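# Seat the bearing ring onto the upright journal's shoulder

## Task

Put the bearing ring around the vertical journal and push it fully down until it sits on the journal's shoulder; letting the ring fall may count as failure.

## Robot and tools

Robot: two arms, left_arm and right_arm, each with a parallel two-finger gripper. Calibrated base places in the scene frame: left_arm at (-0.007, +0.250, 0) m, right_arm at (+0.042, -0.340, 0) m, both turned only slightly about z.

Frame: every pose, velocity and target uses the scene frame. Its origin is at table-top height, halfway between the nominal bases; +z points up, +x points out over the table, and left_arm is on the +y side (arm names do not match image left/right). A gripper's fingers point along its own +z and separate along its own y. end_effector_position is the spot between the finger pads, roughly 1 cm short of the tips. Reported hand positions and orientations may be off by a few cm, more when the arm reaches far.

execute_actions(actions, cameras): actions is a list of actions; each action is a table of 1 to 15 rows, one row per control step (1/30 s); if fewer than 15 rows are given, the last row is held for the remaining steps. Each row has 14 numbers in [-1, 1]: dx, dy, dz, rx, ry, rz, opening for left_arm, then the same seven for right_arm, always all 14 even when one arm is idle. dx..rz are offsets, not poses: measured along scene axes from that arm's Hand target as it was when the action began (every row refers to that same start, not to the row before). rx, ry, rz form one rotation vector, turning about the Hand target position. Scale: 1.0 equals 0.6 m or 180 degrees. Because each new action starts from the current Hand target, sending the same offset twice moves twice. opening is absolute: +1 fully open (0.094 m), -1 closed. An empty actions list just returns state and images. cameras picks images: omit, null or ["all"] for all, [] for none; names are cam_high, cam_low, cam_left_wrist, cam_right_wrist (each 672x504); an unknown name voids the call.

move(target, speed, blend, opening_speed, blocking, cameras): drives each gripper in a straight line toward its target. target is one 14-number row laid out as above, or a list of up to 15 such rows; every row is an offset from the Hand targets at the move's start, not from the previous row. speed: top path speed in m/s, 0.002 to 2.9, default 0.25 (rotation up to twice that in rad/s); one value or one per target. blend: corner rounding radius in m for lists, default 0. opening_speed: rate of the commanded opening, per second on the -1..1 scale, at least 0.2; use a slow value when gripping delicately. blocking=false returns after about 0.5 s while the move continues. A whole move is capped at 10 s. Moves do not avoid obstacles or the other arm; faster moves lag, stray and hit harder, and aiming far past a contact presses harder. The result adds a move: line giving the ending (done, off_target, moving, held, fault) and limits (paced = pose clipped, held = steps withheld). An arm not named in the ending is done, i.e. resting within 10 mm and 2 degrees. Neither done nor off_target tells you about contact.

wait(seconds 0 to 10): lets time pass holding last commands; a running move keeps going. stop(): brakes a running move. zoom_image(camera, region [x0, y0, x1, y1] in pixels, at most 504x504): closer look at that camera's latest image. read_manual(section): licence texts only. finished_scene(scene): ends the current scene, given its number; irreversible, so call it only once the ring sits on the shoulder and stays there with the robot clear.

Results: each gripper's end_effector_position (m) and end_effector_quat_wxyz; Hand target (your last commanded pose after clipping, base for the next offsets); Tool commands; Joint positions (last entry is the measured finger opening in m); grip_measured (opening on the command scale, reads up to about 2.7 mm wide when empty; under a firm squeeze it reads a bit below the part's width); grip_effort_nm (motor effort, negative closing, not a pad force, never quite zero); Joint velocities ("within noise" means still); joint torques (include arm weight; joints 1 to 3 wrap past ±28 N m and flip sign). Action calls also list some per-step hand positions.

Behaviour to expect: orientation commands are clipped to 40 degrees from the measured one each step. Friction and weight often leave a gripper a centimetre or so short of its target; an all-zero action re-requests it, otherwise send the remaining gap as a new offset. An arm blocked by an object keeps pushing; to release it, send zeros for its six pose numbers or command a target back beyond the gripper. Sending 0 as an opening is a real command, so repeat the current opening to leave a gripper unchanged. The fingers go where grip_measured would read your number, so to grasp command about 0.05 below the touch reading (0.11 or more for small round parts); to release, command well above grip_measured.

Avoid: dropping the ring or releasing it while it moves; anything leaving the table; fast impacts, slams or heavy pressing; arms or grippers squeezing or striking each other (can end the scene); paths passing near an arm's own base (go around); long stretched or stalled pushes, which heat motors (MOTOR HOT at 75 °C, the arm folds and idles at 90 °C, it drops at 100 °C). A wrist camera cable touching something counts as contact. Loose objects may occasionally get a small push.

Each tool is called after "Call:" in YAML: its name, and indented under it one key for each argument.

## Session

Call:
execute_actions:
  actions: []

Call:
zoom_image:
  camera: "cam_high"
  region: [310, 130, 490, 310]

Scene clock: 0.00 s.
left_arm: end_effector_position=(+0.3919, +0.2756, +0.1012) grip_measured=+1.000 grip_effort_nm=n/a end_effector_quat_wxyz=(+0.586, -0.056, +0.803, +0.088) | right_arm: end_effector_position=(+0.4349, -0.3590, +0.1092) grip_measured=+1.000 grip_effort_nm=n/a end_effector_quat_wxyz=(+0.601, +0.078, +0.791, -0.080)
Joint positions: left_arm=[-0.017 1.579 0.376 0.891 -0.258 -0.002 0.094] | right_arm=[0.046 1.551 0.35 0.92 0.306 0.053 0.094]
Joint velocities: within noise
Joint torques (N m): no reading
Heat: left arm: 34 °C; right arm: 33 °C.
Hand target: left_arm +0.3921, +0.2757, +0.1012; +0.585, -0.056, +0.804, +0.089 | right_arm +0.4374, -0.3591, +0.1164; +0.609, +0.080, +0.785, -0.080
Tool commands: left_gripper/opening=+1.0 right_gripper/opening=+1.0

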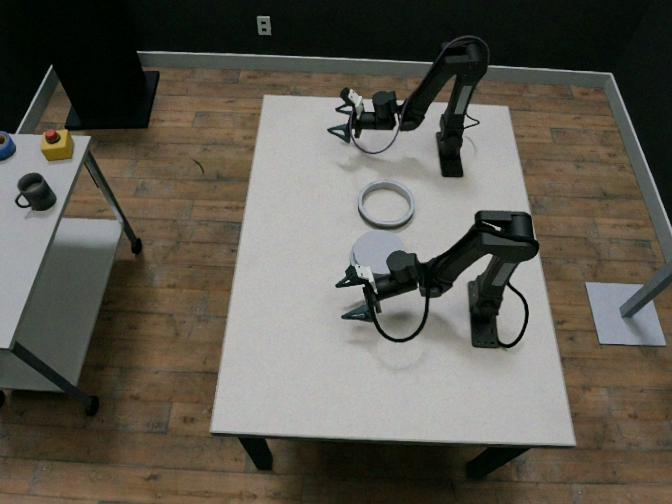

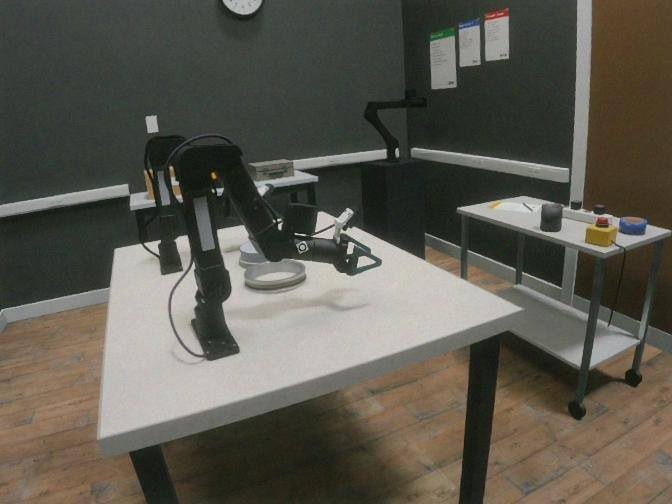

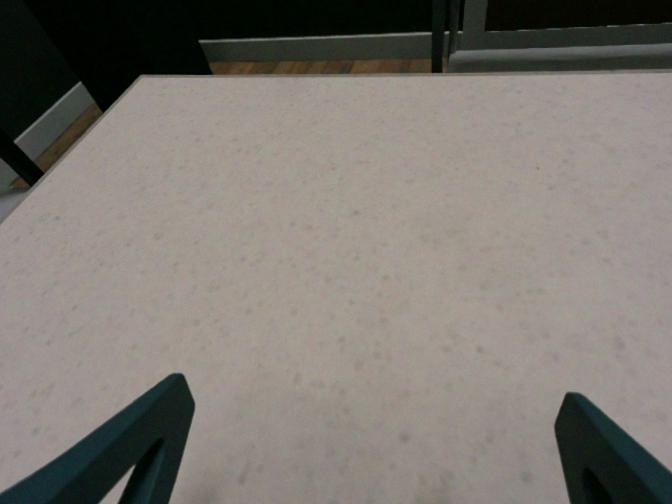

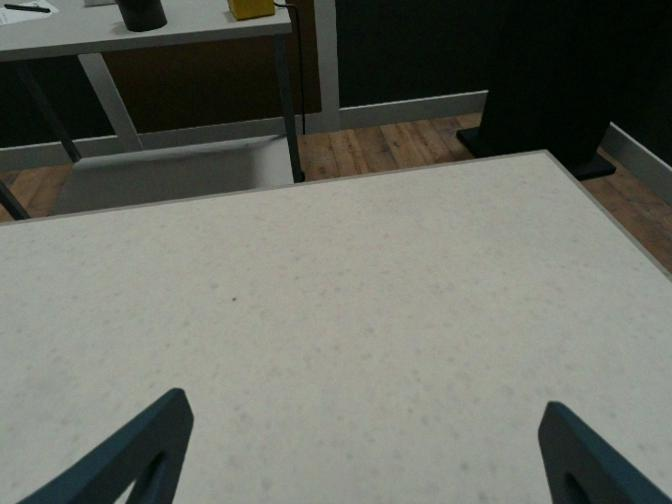

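Scaled by 2.800 from the camera's 672x504 image, which has a finer 960x720 frame.

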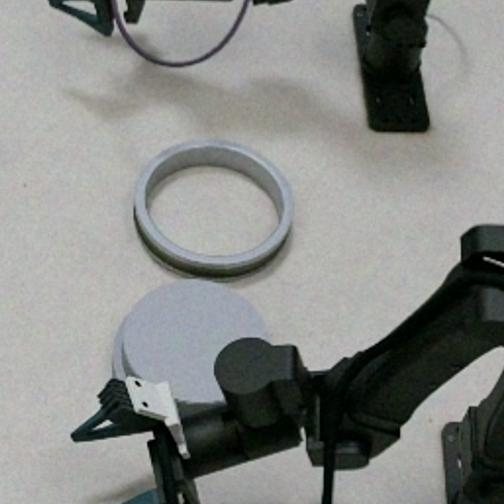

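Call:
move:
  target:
    - [-0.1,-0.1,0.15,-0.05,0.2,-0.035,0,-0.15,0.1,0.08,0.05,0.2,0.05,0]
    - [-0.228,-0.42,0.11,-0.111,0.395,-0.075,-0.2,-0.304,0.285,0.0,0.112,0.411,0.099,-0.2]
  blend: [0.03,0]

Call:
zoom_image:
  camera: "cam_low"
  region: [220, 210, 340, 300]

Scene clock: 30.43 s.
left_arm: end_effector_position=(+0.2557, +0.0257, +0.1657) grip_measured=-0.198 grip_effort_nm=-0.071 end_effector_quat_wxyz=(+0.008, +0.003, +0.996, -0.091) | right_arm: end_effector_position=(+0.2506, -0.1929, +0.1101) grip_measured=-0.198 grip_effort_nm=-0.100 end_effector_quat_wxyz=(-0.001, +0.001, +0.995, +0.100)
Joint positions: left_arm=[-0.603 1.739 1.625 -1.334 0.138 -0.639 0.038] | right_arm=[0.446 1.417 1.079 -1.139 -0.178 0.497 0.038]
Joint velocities: within noise
Joint torques (N m): left_arm=[-0.06 -6.61 7.99 0.32 0.08 -0.04] | right_arm=[0.31 -5.03 10.62 0.53 -0.18 0.05]
Heat: left arm: 35 °C; right arm: 35 °C.
Hand target: left_arm +0.2552, +0.0238, +0.1672; +0.000, +0.000, +0.996, -0.091 | right_arm +0.2550, -0.1881, +0.1163; +0.001, +0.001, +0.994, +0.105
Off the commanded pose: left_arm 0.003 m, 1 deg | right_arm 0.009 m, 1 deg.
move: done

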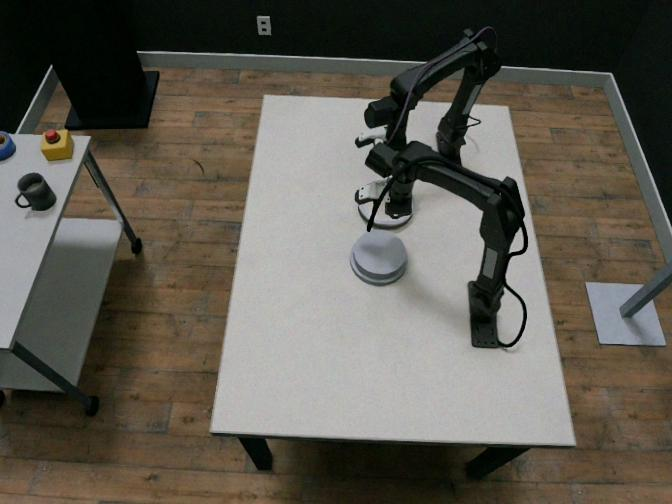

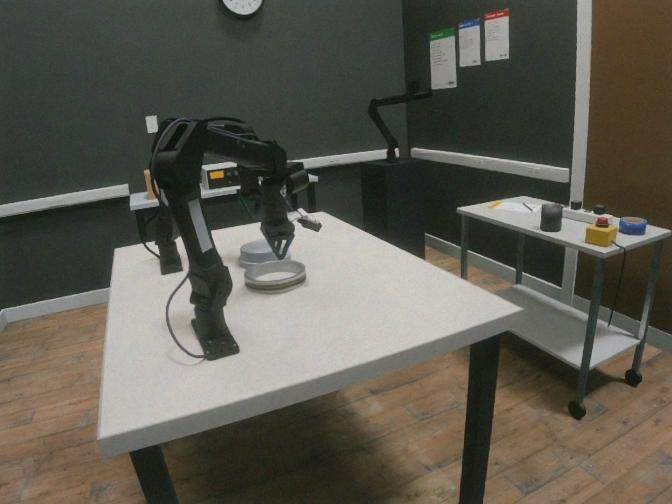

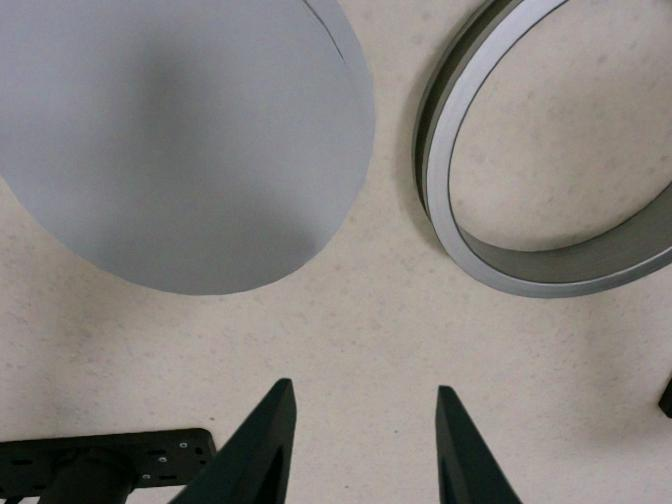

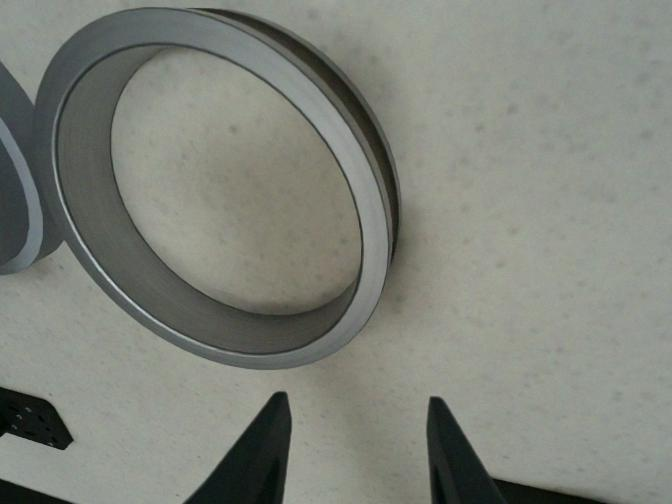

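Scaled by 4.200 from the camera's 672x504 image, which has a finer 960x720 frame.

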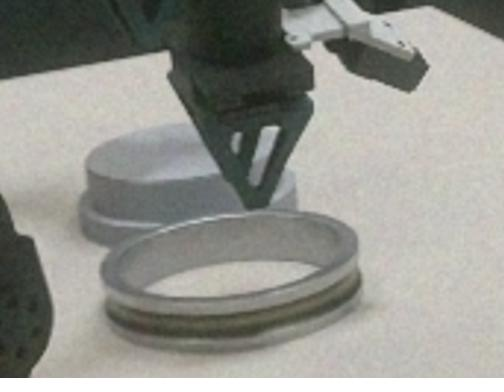

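Call:
move:
  target: [-0.005,-0.09,-0.2,0,0,0,-0.2,-0.004,0.006,-0.143,0,0,0,-0.3]
  speed: 0.1

Call:
zoom_image:
  camera: "cam_low"
  region: [220, 190, 340, 300]

Scene clock: 55.50 s.
left_arm: end_effector_position=(+0.2533, -0.0308, +0.0560) grip_measured=-0.198 grip_effort_nm=-0.071 end_effector_quat_wxyz=(+0.003, +0.003, +0.995, -0.098) | right_arm: end_effector_position=(+0.2532, -0.1868, +0.0352) grip_measured=-0.298 grip_effort_nm=-0.105 end_effector_quat_wxyz=(+0.005, +0.002, +0.995, +0.105)
Joint positions: left_arm=[-0.726 1.897 1.383 -0.915 0.138 -0.765 0.038] | right_arm=[0.462 1.502 0.843 -0.801 -0.178 0.515 0.033]
Joint velocities: within noise
Joint torques (N m): left_arm=[-0.28 -7.87 5.11 0.75 -0.03 -0.09] | right_arm=[0.46 -5.35 6.49 0.85 -0.15 0.04]
Heat: left arm: 38 °C; right arm: 34 °C.
Hand target: left_arm +0.2523, -0.0304, +0.0473; +0.000, +0.000, +0.996, -0.092 | right_arm +0.2527, -0.1845, +0.0306; +0.001, +0.001, +0.994, +0.106
Off the commanded pose: left_arm 0.009 m, 1 deg | right_arm 0.005 m, 0 deg.
move: done

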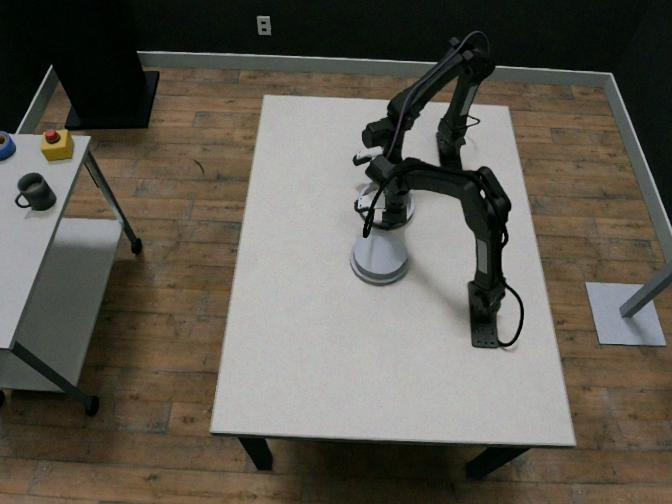

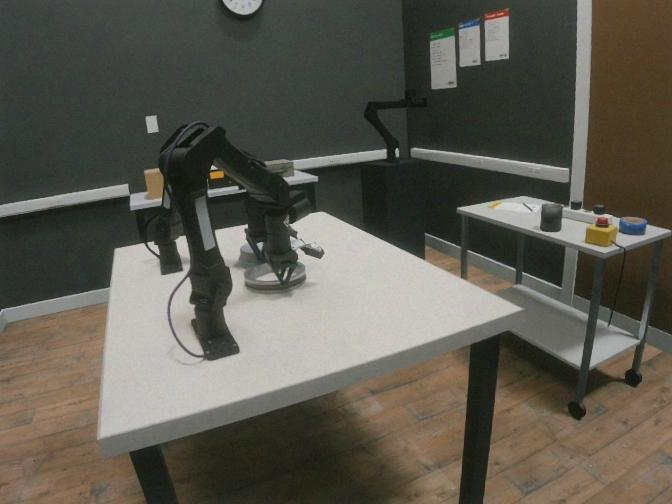

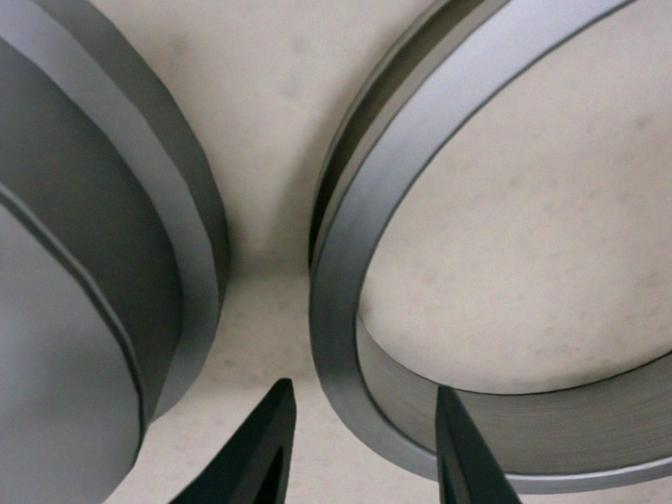

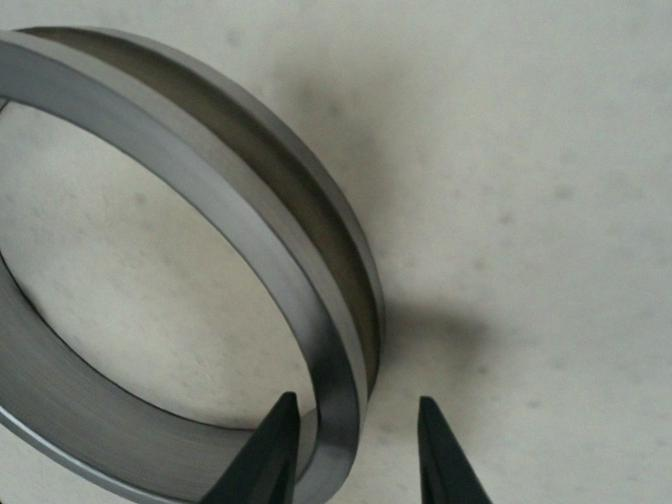

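Scaled by 4.200 from the camera's 672x504 image, which has a finer 960x720 frame.

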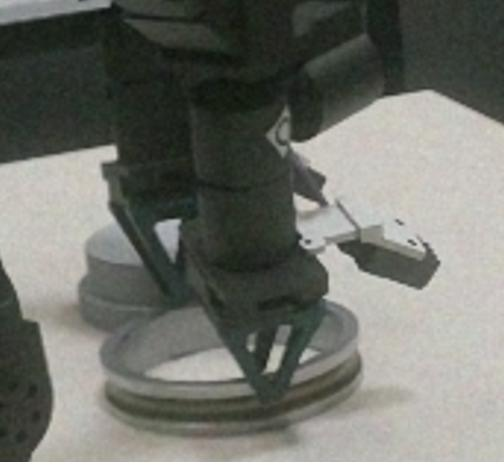

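Call:
move:
  target:
    - [0,0.006,-0.045,0,0,0,-0.25,-0.002,0.009,-0.01,0,0,0,-0.3]
    - [0,0.006,-0.045,0,0,0,-0.6,-0.002,0.009,-0.01,0,0,0,-0.6]
  speed: 0.06
  opening_speed: 0.4

Scene clock: 69.90 s.
left_arm: end_effector_position=(+0.2524, -0.0299, +0.0300) grip_measured=-0.598 grip_effort_nm=-0.066 end_effector_quat_wxyz=(+0.004, +0.003, +0.995, -0.099) | right_arm: end_effector_position=(+0.2524, -0.1806, +0.0299) grip_measured=-0.598 grip_effort_nm=-0.110 end_effector_quat_wxyz=(+0.005, +0.002, +0.994, +0.106)
Joint positions: left_arm=[-0.726 1.921 1.306 -0.812 0.138 -0.765 0.019] | right_arm=[0.484 1.517 0.833 -0.769 -0.178 0.537 0.019]
Joint velocities: within noise
Joint torques (N m): left_arm=[0.43 -7.83 4.97 0.74 0.01 -0.02] | right_arm=[0.46 -5.38 6.31 0.85 -0.13 0.05]
Heat: left arm: 36 °C; right arm: 34 °C.
Hand target: left_arm +0.2523, -0.0267, +0.0203; +0.000, +0.000, +0.996, -0.092 | right_arm +0.2515, -0.1791, +0.0246; +0.001, +0.001, +0.994, +0.106
Off the commanded pose: left_arm 0.010 m, 1 deg | right_arm 0.006 m, 0 deg.
move: done

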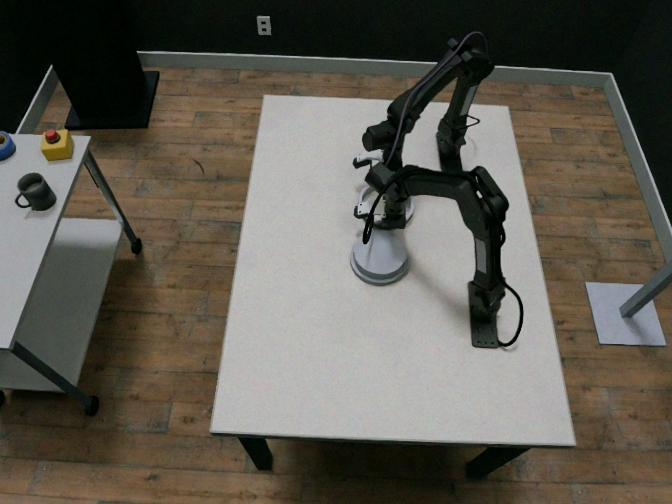

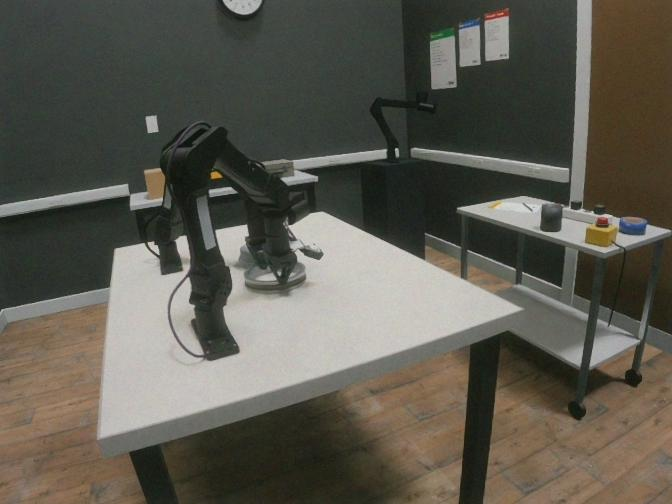

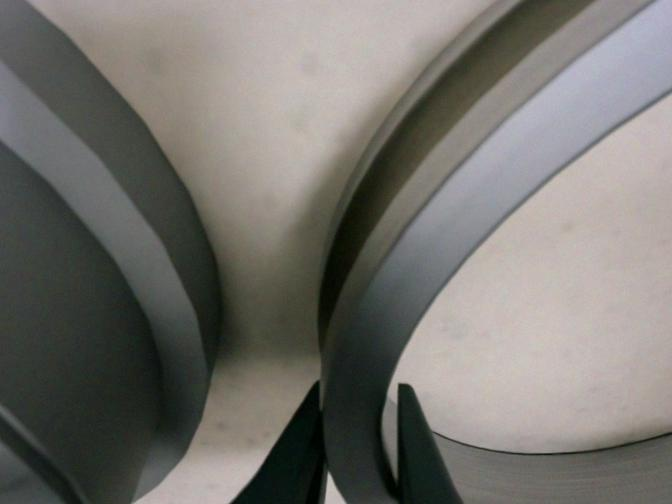

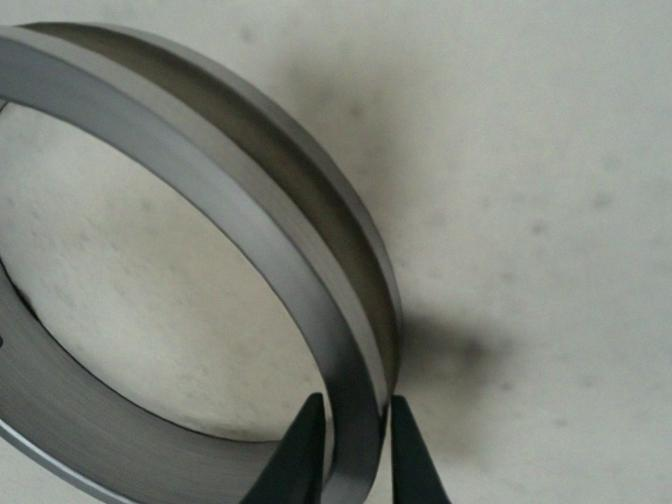

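Call:
move:
  target: [0,0,0,0,0,0,-0.97,0,0,0,0,0,0,-0.97]
  opening_speed: 0.25
  cameras: []

Call:
move:
  target:
    - [0.004,0,0.17,0,-0.013,0,-0.97,0.016,0,0.185,0,-0.024,0,-0.97]
    - [0.055,0.29,0.17,0,-0.013,0,-0.97,0.067,0.29,0.185,0,-0.024,0,-0.97]
  speed: 0.07

Call:
zoom_image:
  camera: "cam_low"
  region: [220, 190, 320, 290]

Call:
zoom_image:
  camera: "cam_high"
  region: [330, 190, 450, 300]

Scene clock: 89.77 s.
left_arm: end_effector_position=(+0.2544, -0.0291, +0.0301) grip_measured=-0.733 grip_effort_nm=-1.004 end_effector_quat_wxyz=(+0.004, -0.018, +0.995, -0.100) | right_arm: end_effector_position=(+0.2528, -0.1810, +0.0298) grip_measured=-0.769 grip_effort_nm=-1.038 end_effector_quat_wxyz=(+0.005, +0.010, +0.994, +0.105)
Joint positions: left_arm=[-0.721 1.921 1.306 -0.809 0.137 -0.803 0.013] | right_arm=[0.484 1.517 0.833 -0.769 -0.176 0.554 0.011]
Joint velocities: within noise
Joint torques (N m): left_arm=[0.14 -7.51 5 0.75 -0.02 0.39] | right_arm=[0.47 -5.38 6.32 0.85 -0.15 -0.13]
Heat: left arm: 36 °C; right arm: 34 °C.
Hand target: left_arm +0.2523, -0.0267, +0.0203; +0.000, +0.000, +0.996, -0.092 | right_arm +0.2515, -0.1791, +0.0246; +0.001, +0.001, +0.994, +0.106
Off the commanded pose: left_arm 0.010 m, 2 deg | right_arm 0.006 m, 1 deg.
move: done
No camera images: "cameras" was empty.

Scene clock: 94.53 s.
left_arm: end_effector_position=(+0.2868, +0.1456, +0.1051) grip_measured=-0.749 grip_effort_nm=-1.009 end_effector_quat_wxyz=(-0.002, -0.010, +0.996, -0.084) | right_arm: end_effector_position=(+0.2818, -0.0159, +0.1152) grip_measured=-0.776 grip_effort_nm=-1.043 end_effector_quat_wxyz=(+0.015, +0.006, +0.996, +0.085)
Joint positions: left_arm=[-0.215 1.686 1.327 -1.171 0.163 -0.273 0.012] | right_arm=[0.855 1.932 1.671 -1.157 -0.082 0.914 0.011]
Joint velocities: within noise
Joint torques (N m): left_arm=[0.53 -11.34 6.24 0.2 0.16 0.21] | right_arm=[0.16 -12.82 13.57 0.68 0.06 -0.14]
Heat: left arm: 38 °C; right arm: 35 °C.
Hand target: left_arm +0.2853, +0.1474, +0.1223; +0.021, +0.002, +0.996, -0.091 | right_arm +0.2917, -0.0051, +0.1356; +0.039, -0.003, +0.994, +0.106
Off the commanded pose: left_arm 0.017 m, 3 deg | right_arm 0.025 m, 4 deg.
move: off_target (left_arm, right_arm)

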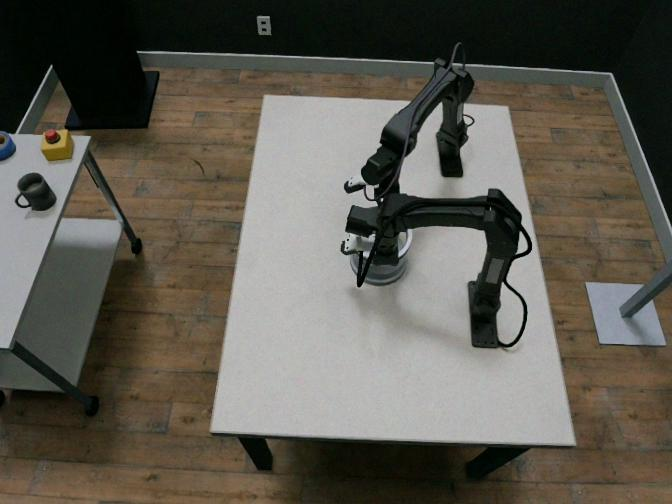

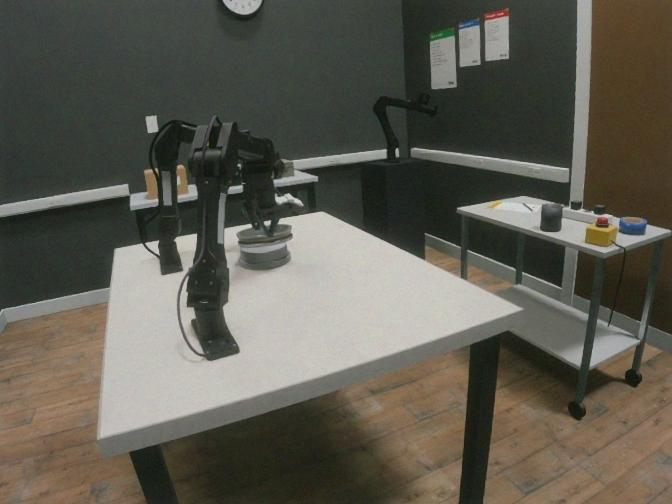

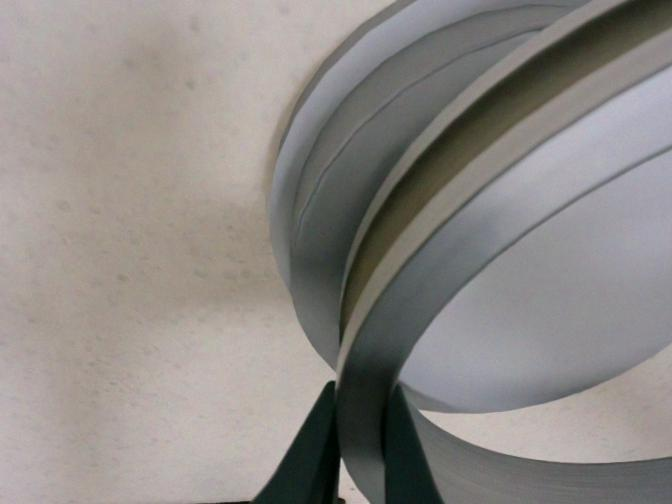

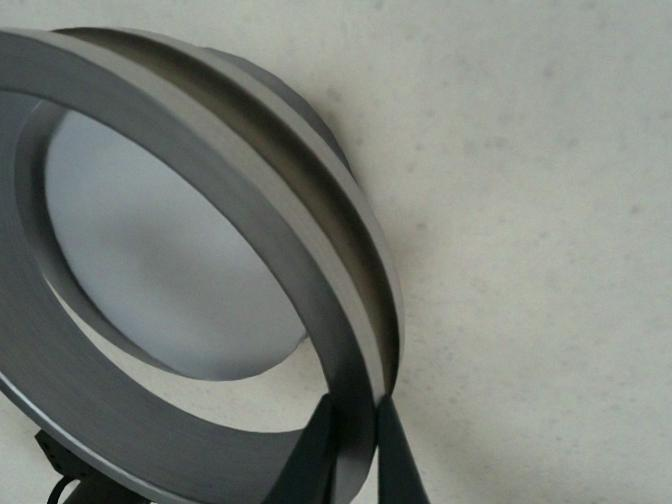

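Scaled by 5.040 from the camera's 672x504 image, which has a finer 960x720 frame.

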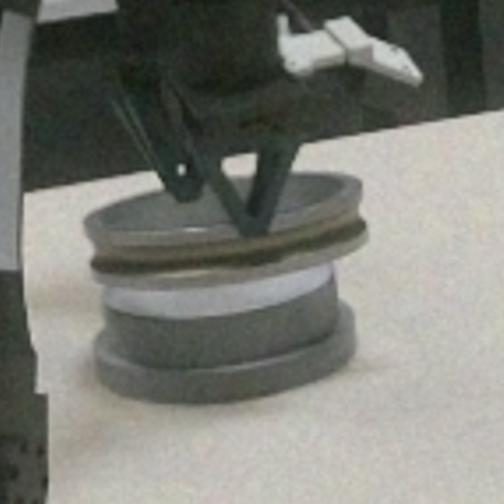

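Scaled by 4.200 from the camera's 672x504 image, which has a finer 960x720 frame.

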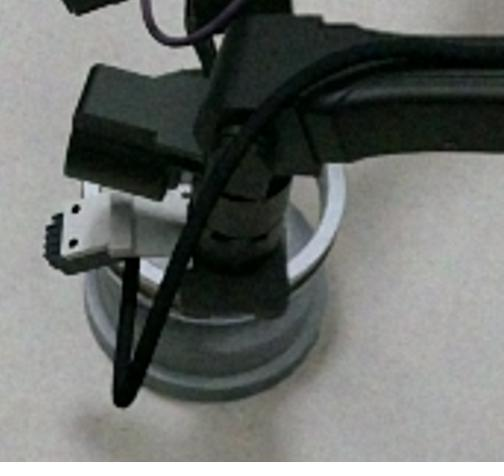

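Call:
move:
  target: [0.005,0.036,-0.008,0,0,0,-0.97,0.005,0.036,-0.018,0,0,0,-0.97]
  speed: 0.06

Call:
zoom_image:
  camera: "cam_low"
  region: [220, 190, 320, 290]

Call:
zoom_image:
  camera: "cam_high"
  region: [330, 190, 450, 300]

Scene clock: 110.37 s.
left_arm: end_effector_position=(+0.2876, +0.1669, +0.0999) grip_measured=-0.750 grip_effort_nm=-1.009 end_effector_quat_wxyz=(-0.006, -0.009, +0.996, -0.084) | right_arm: end_effector_position=(+0.2831, +0.0045, +0.1057) grip_measured=-0.777 grip_effort_nm=-1.043 end_effector_quat_wxyz=(+0.012, +0.006, +0.996, +0.084)
Joint positions: left_arm=[-0.144 1.686 1.306 -1.171 0.168 -0.2 0.012] | right_arm=[0.883 2.007 1.739 -1.153 -0.081 0.941 0.01]
Joint velocities: within noise
Joint torques (N m): left_arm=[0.77 -11.18 6.27 0.25 0.06 0.25] | right_arm=[0.17 -13.45 13.31 0.77 0.12 -0.14]
Heat: left arm: 40 °C; right arm: 38 °C.
Hand target: left_arm +0.2883, +0.1689, +0.1175; +0.021, +0.002, +0.996, -0.091 | right_arm +0.2947, +0.0166, +0.1248; +0.039, -0.003, +0.994, +0.106
Off the commanded pose: left_arm 0.018 m, 3 deg | right_arm 0.025 m, 4 deg.
move: off_target (left_arm, right_arm)

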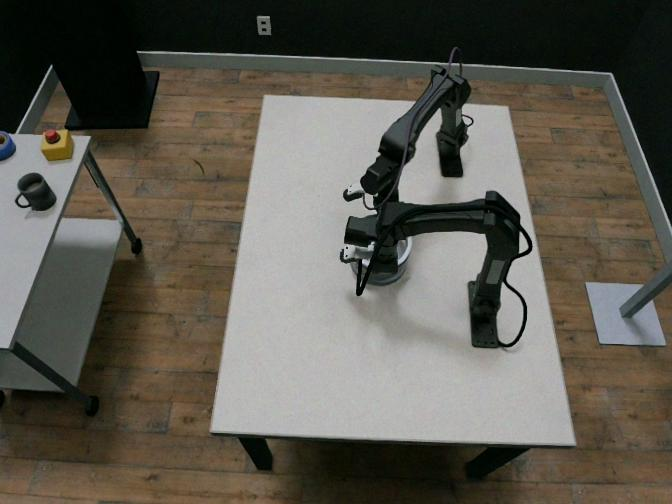

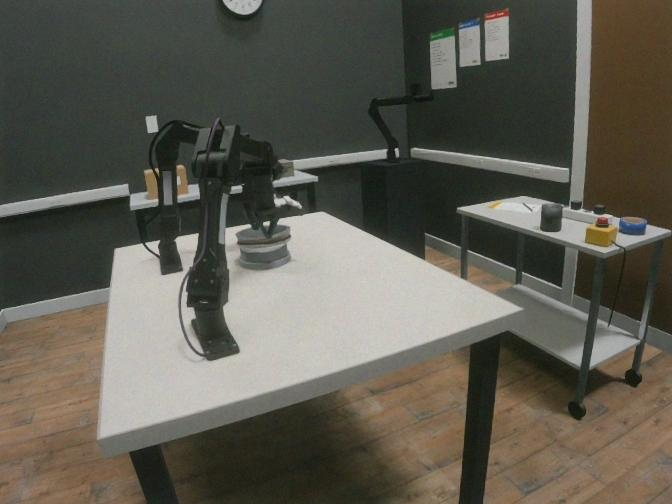

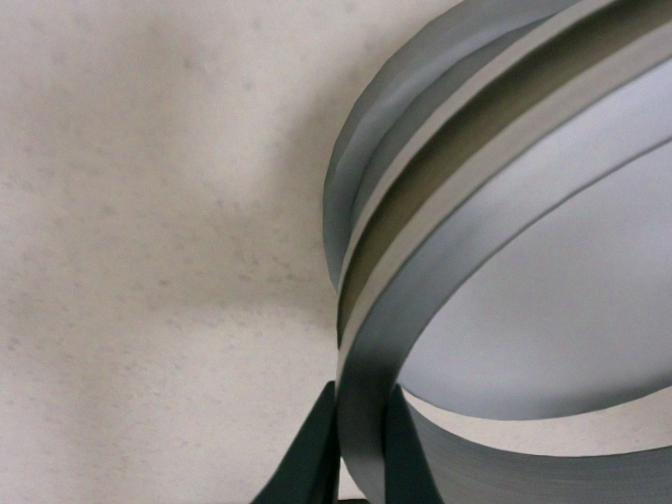

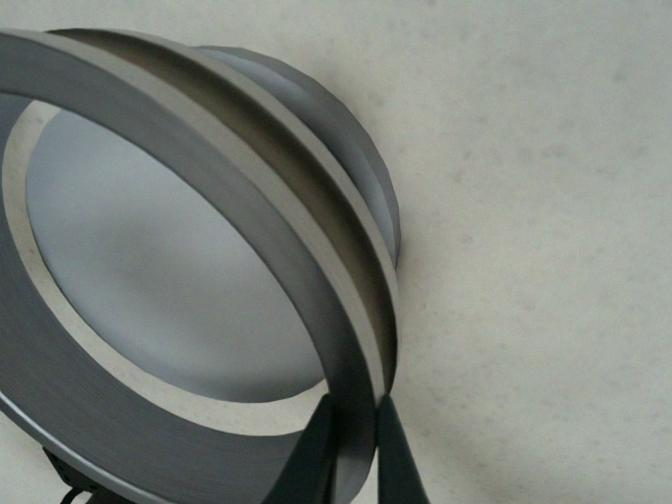

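Scaled by 5.040 from the camera's 672x504 image, which has a finer 960x720 frame.

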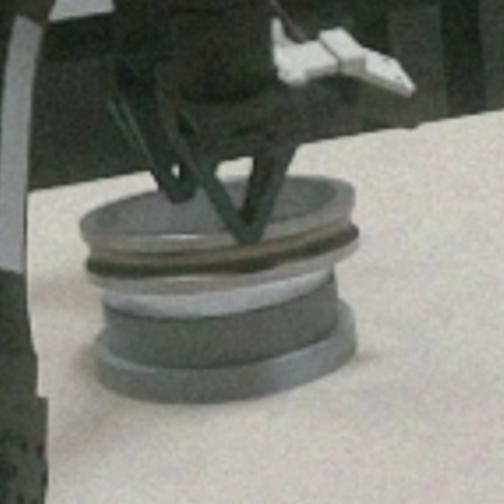

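Scaled by 4.200 from the camera's 672x504 image, which has a finer 960x720 frame.

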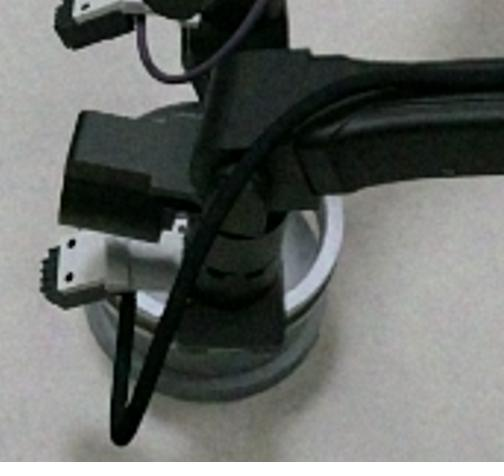

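Call:
move:
  target: [0.011,-0.002,-0.012,0,0,0,-0.97,0.011,-0.002,-0.022,0,0,0,-0.97]
  speed: 0.05

Call:
zoom_image:
  camera: "cam_low"
  region: [220, 190, 320, 290]

Call:
zoom_image:
  camera: "cam_high"
  region: [330, 190, 450, 300]

Scene clock: 120.70 s.
left_arm: end_effector_position=(+0.2925, +0.1696, +0.1016) grip_measured=-0.962 grip_effort_nm=-0.432 end_effector_quat_wxyz=(+0.007, -0.003, +0.997, -0.083) | right_arm: end_effector_position=(+0.2926, +0.0079, +0.1030) grip_measured=-0.968 grip_effort_nm=-0.110 end_effector_quat_wxyz=(+0.023, -0.001, +0.996, +0.091)
Joint positions: left_arm=[-0.137 1.68 1.306 -1.155 0.161 -0.181 0.002] | right_arm=[0.873 2.018 1.741 -1.121 -0.075 0.918 0.001]
Joint velocities: within noise
Joint torques (N m): left_arm=[-0.02 -8.73 6.49 0.41 0.2 0.11] | right_arm=[-0.32 -13.09 10.3 0.93 0.02 -0.07]
Heat: left arm: 40 °C; right arm: 40 °C.
Hand target: left_arm +0.2949, +0.1677, +0.1103; +0.021, +0.002, +0.996, -0.092 | right_arm +0.3012, +0.0153, +0.1116; +0.039, -0.003, +0.994, +0.106
Off the commanded pose: left_arm 0.009 m, 2 deg | right_arm 0.014 m, 2 deg.
move: off_target (right_arm)

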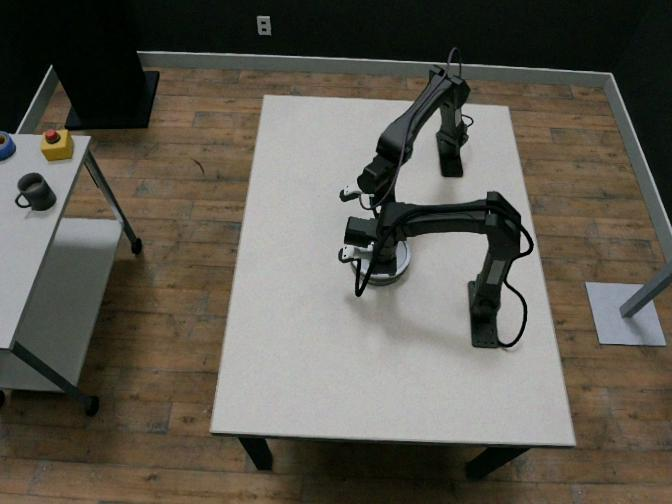

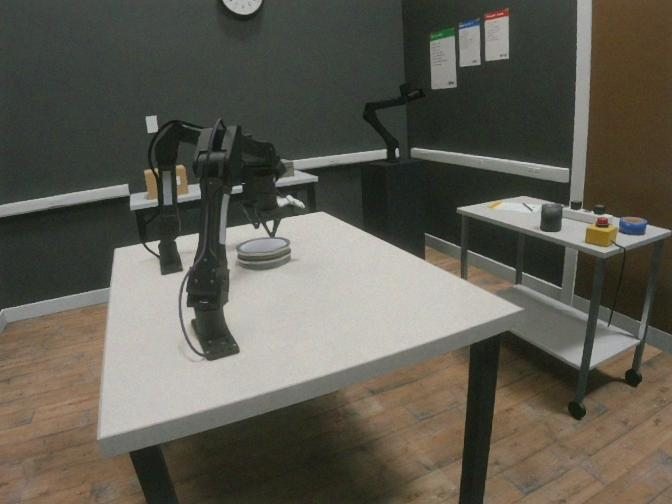

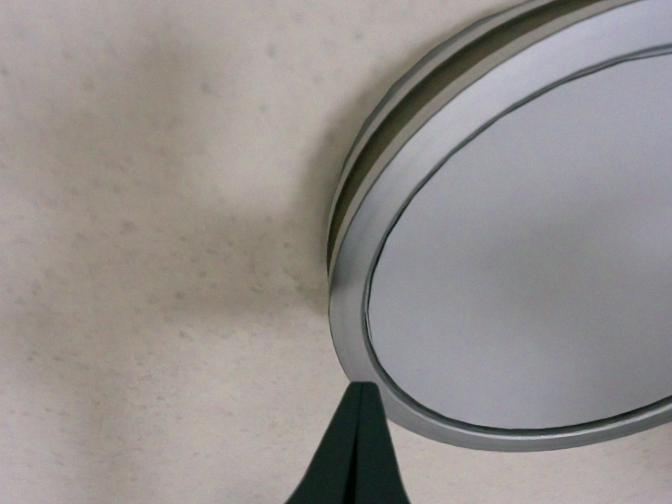

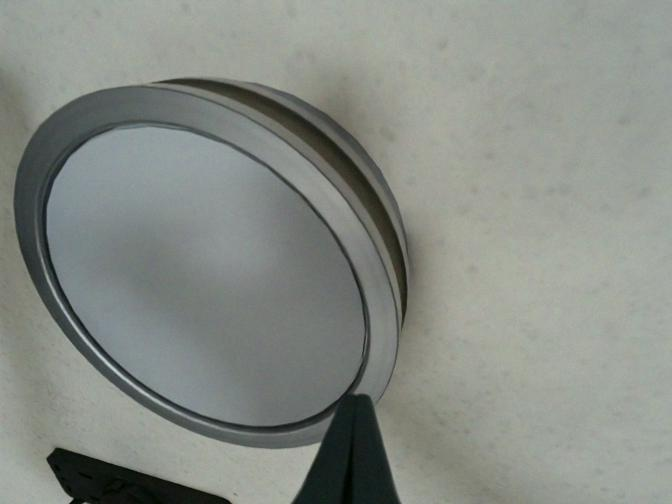

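Scaled by 5.040 from the camera's 672x504 image, which has a finer 960x720 frame.

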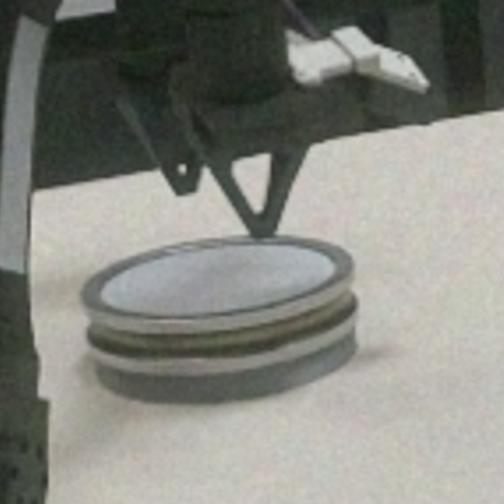

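Scaled by 4.200 from the camera's 672x504 image, which has a finer 960x720 frame.

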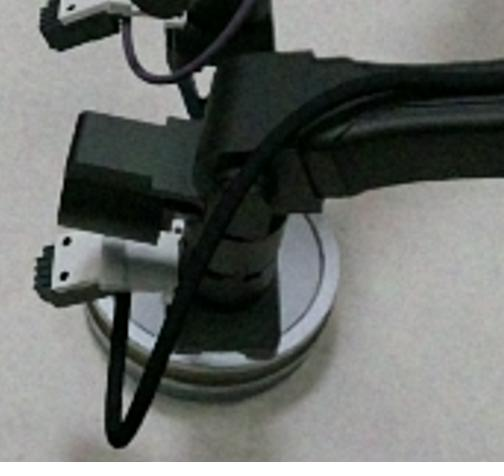

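Call:
zoom_image:
  camera: "cam_low"
  region: [230, 225, 300, 280]

Call:
zoom_image:
  camera: "cam_right_wrist"
  region: [120, 60, 430, 370]

Call:
zoom_image:
  camera: "cam_left_wrist"
  region: [310, 0, 671, 360]

Scaled by 7.200 from the camera's 672x504 image, which has a finer 960x720 frame.

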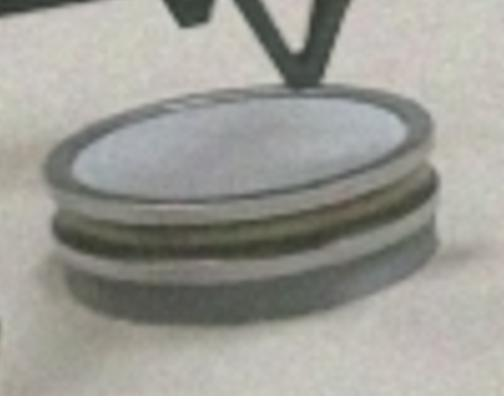

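Scaled by 1.626 from the camera's 672x504 image, which has a finer 960x720 frame.

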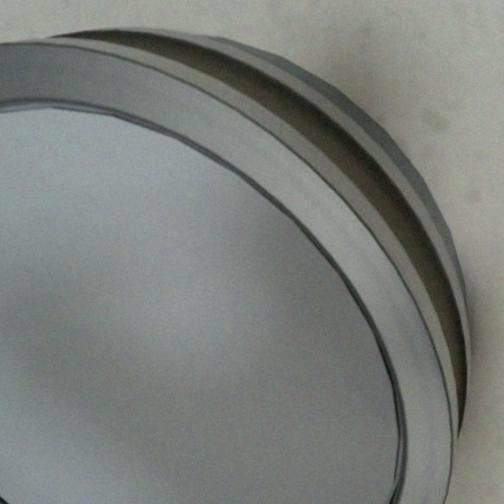

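Scaled by 1.396 from the camera's 672x504 image, which has a finer 960x720 frame.

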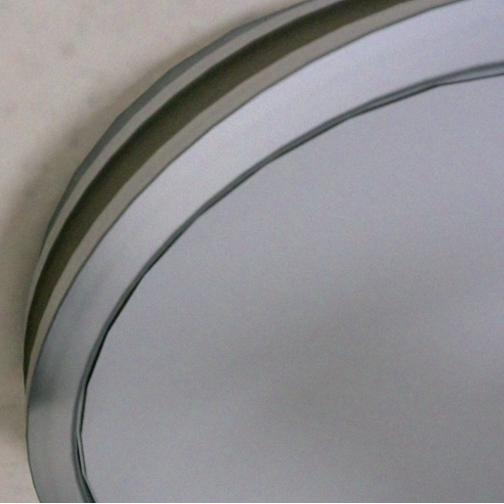

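Call:
move:
  target: [0,0.08,0.15,0,0,0,-0.95,0,-0.15,0.15,0,0,0,-0.95]

Call:
zoom_image:
  camera: "cam_low"
  region: [230, 225, 300, 280]

Scene clock: 131.73 s.
left_arm: end_effector_position=(+0.2957, +0.2174, +0.1980) grip_measured=-0.951 grip_effort_nm=0.071 end_effector_quat_wxyz=(+0.026, -0.001, +0.996, -0.085) | right_arm: end_effector_position=(+0.3022, -0.0753, +0.1862) grip_measured=-0.952 grip_effort_nm=0.071 end_effector_quat_wxyz=(+0.027, +0.002, +0.995, +0.092)
Joint positions: left_arm=[0.025 1.668 1.678 -1.526 0.169 -0.018 0.002] | right_arm=[0.704 1.818 1.801 -1.389 -0.099 0.755 0.002]
Joint velocities: within noise
Joint torques (N m): left_arm=[0.17 -6.13 7.08 0.15 0.21 0.18] | right_arm=[0.05 -13.11 9.57 0.65 -0.11 -0.06]
Heat: left arm: 38 °C; right arm: 41 °C.
Hand target: left_arm +0.2950, +0.2158, +0.2003; +0.021, +0.002, +0.996, -0.091 | right_arm +0.3012, -0.0748, +0.2015; +0.039, -0.003, +0.994, +0.105
Off the commanded pose: left_arm 0.003 m, 1 deg | right_arm 0.015 m, 2 deg.
move: off_target (right_arm)

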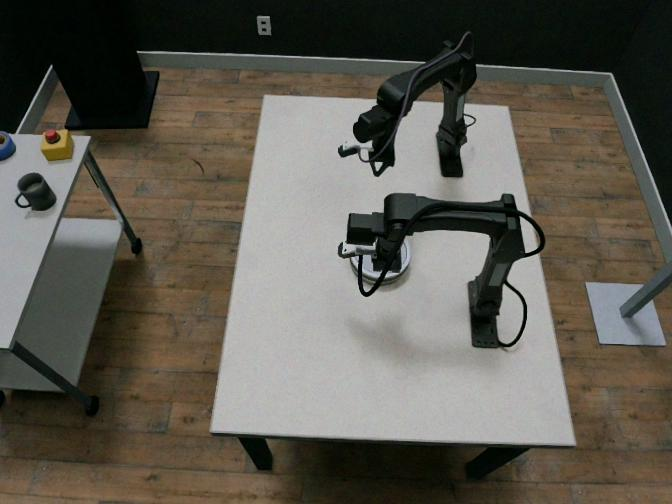

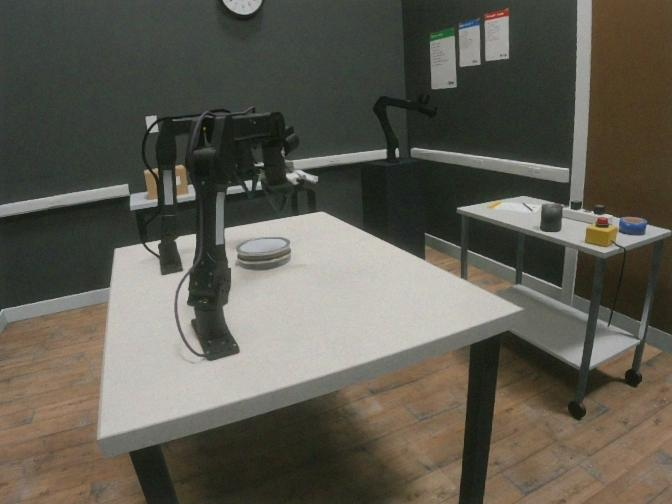

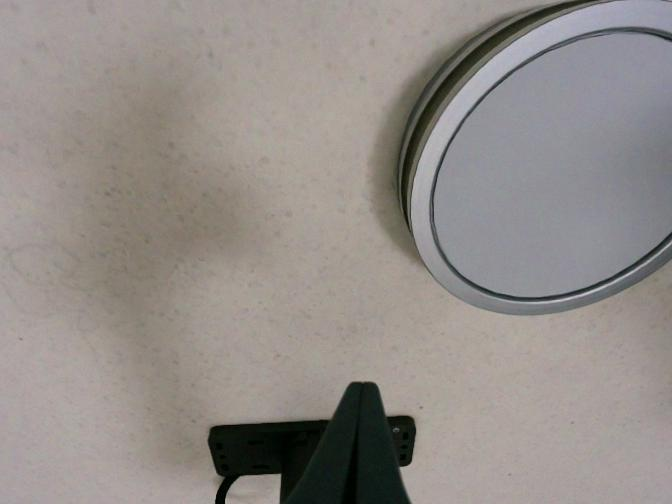

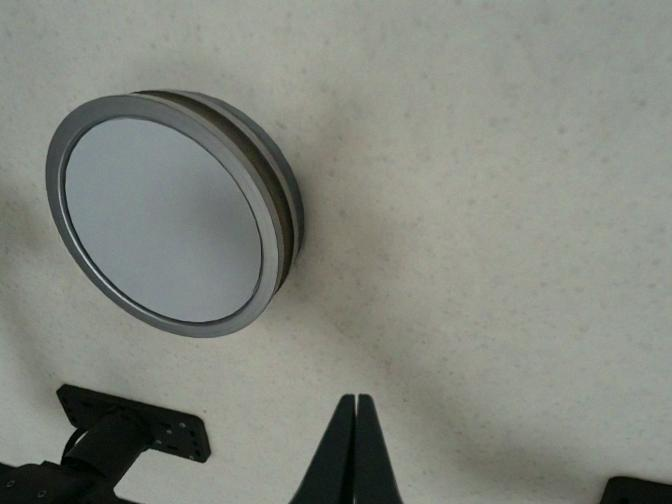

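Scaled by 7.200 from the camera's 672x504 image, which has a finer 960x720 frame.

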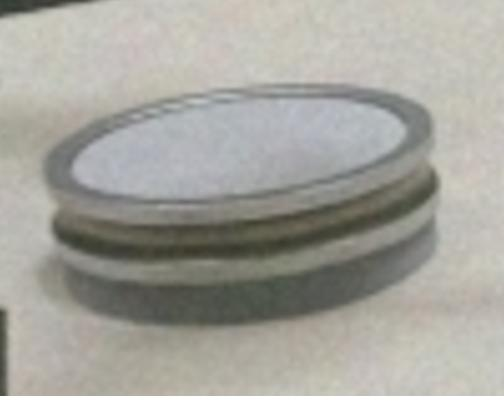

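Matches the seated state of scene 1.

Call:
finished_scene:
  scene: 2

The scene is finished: the task was done.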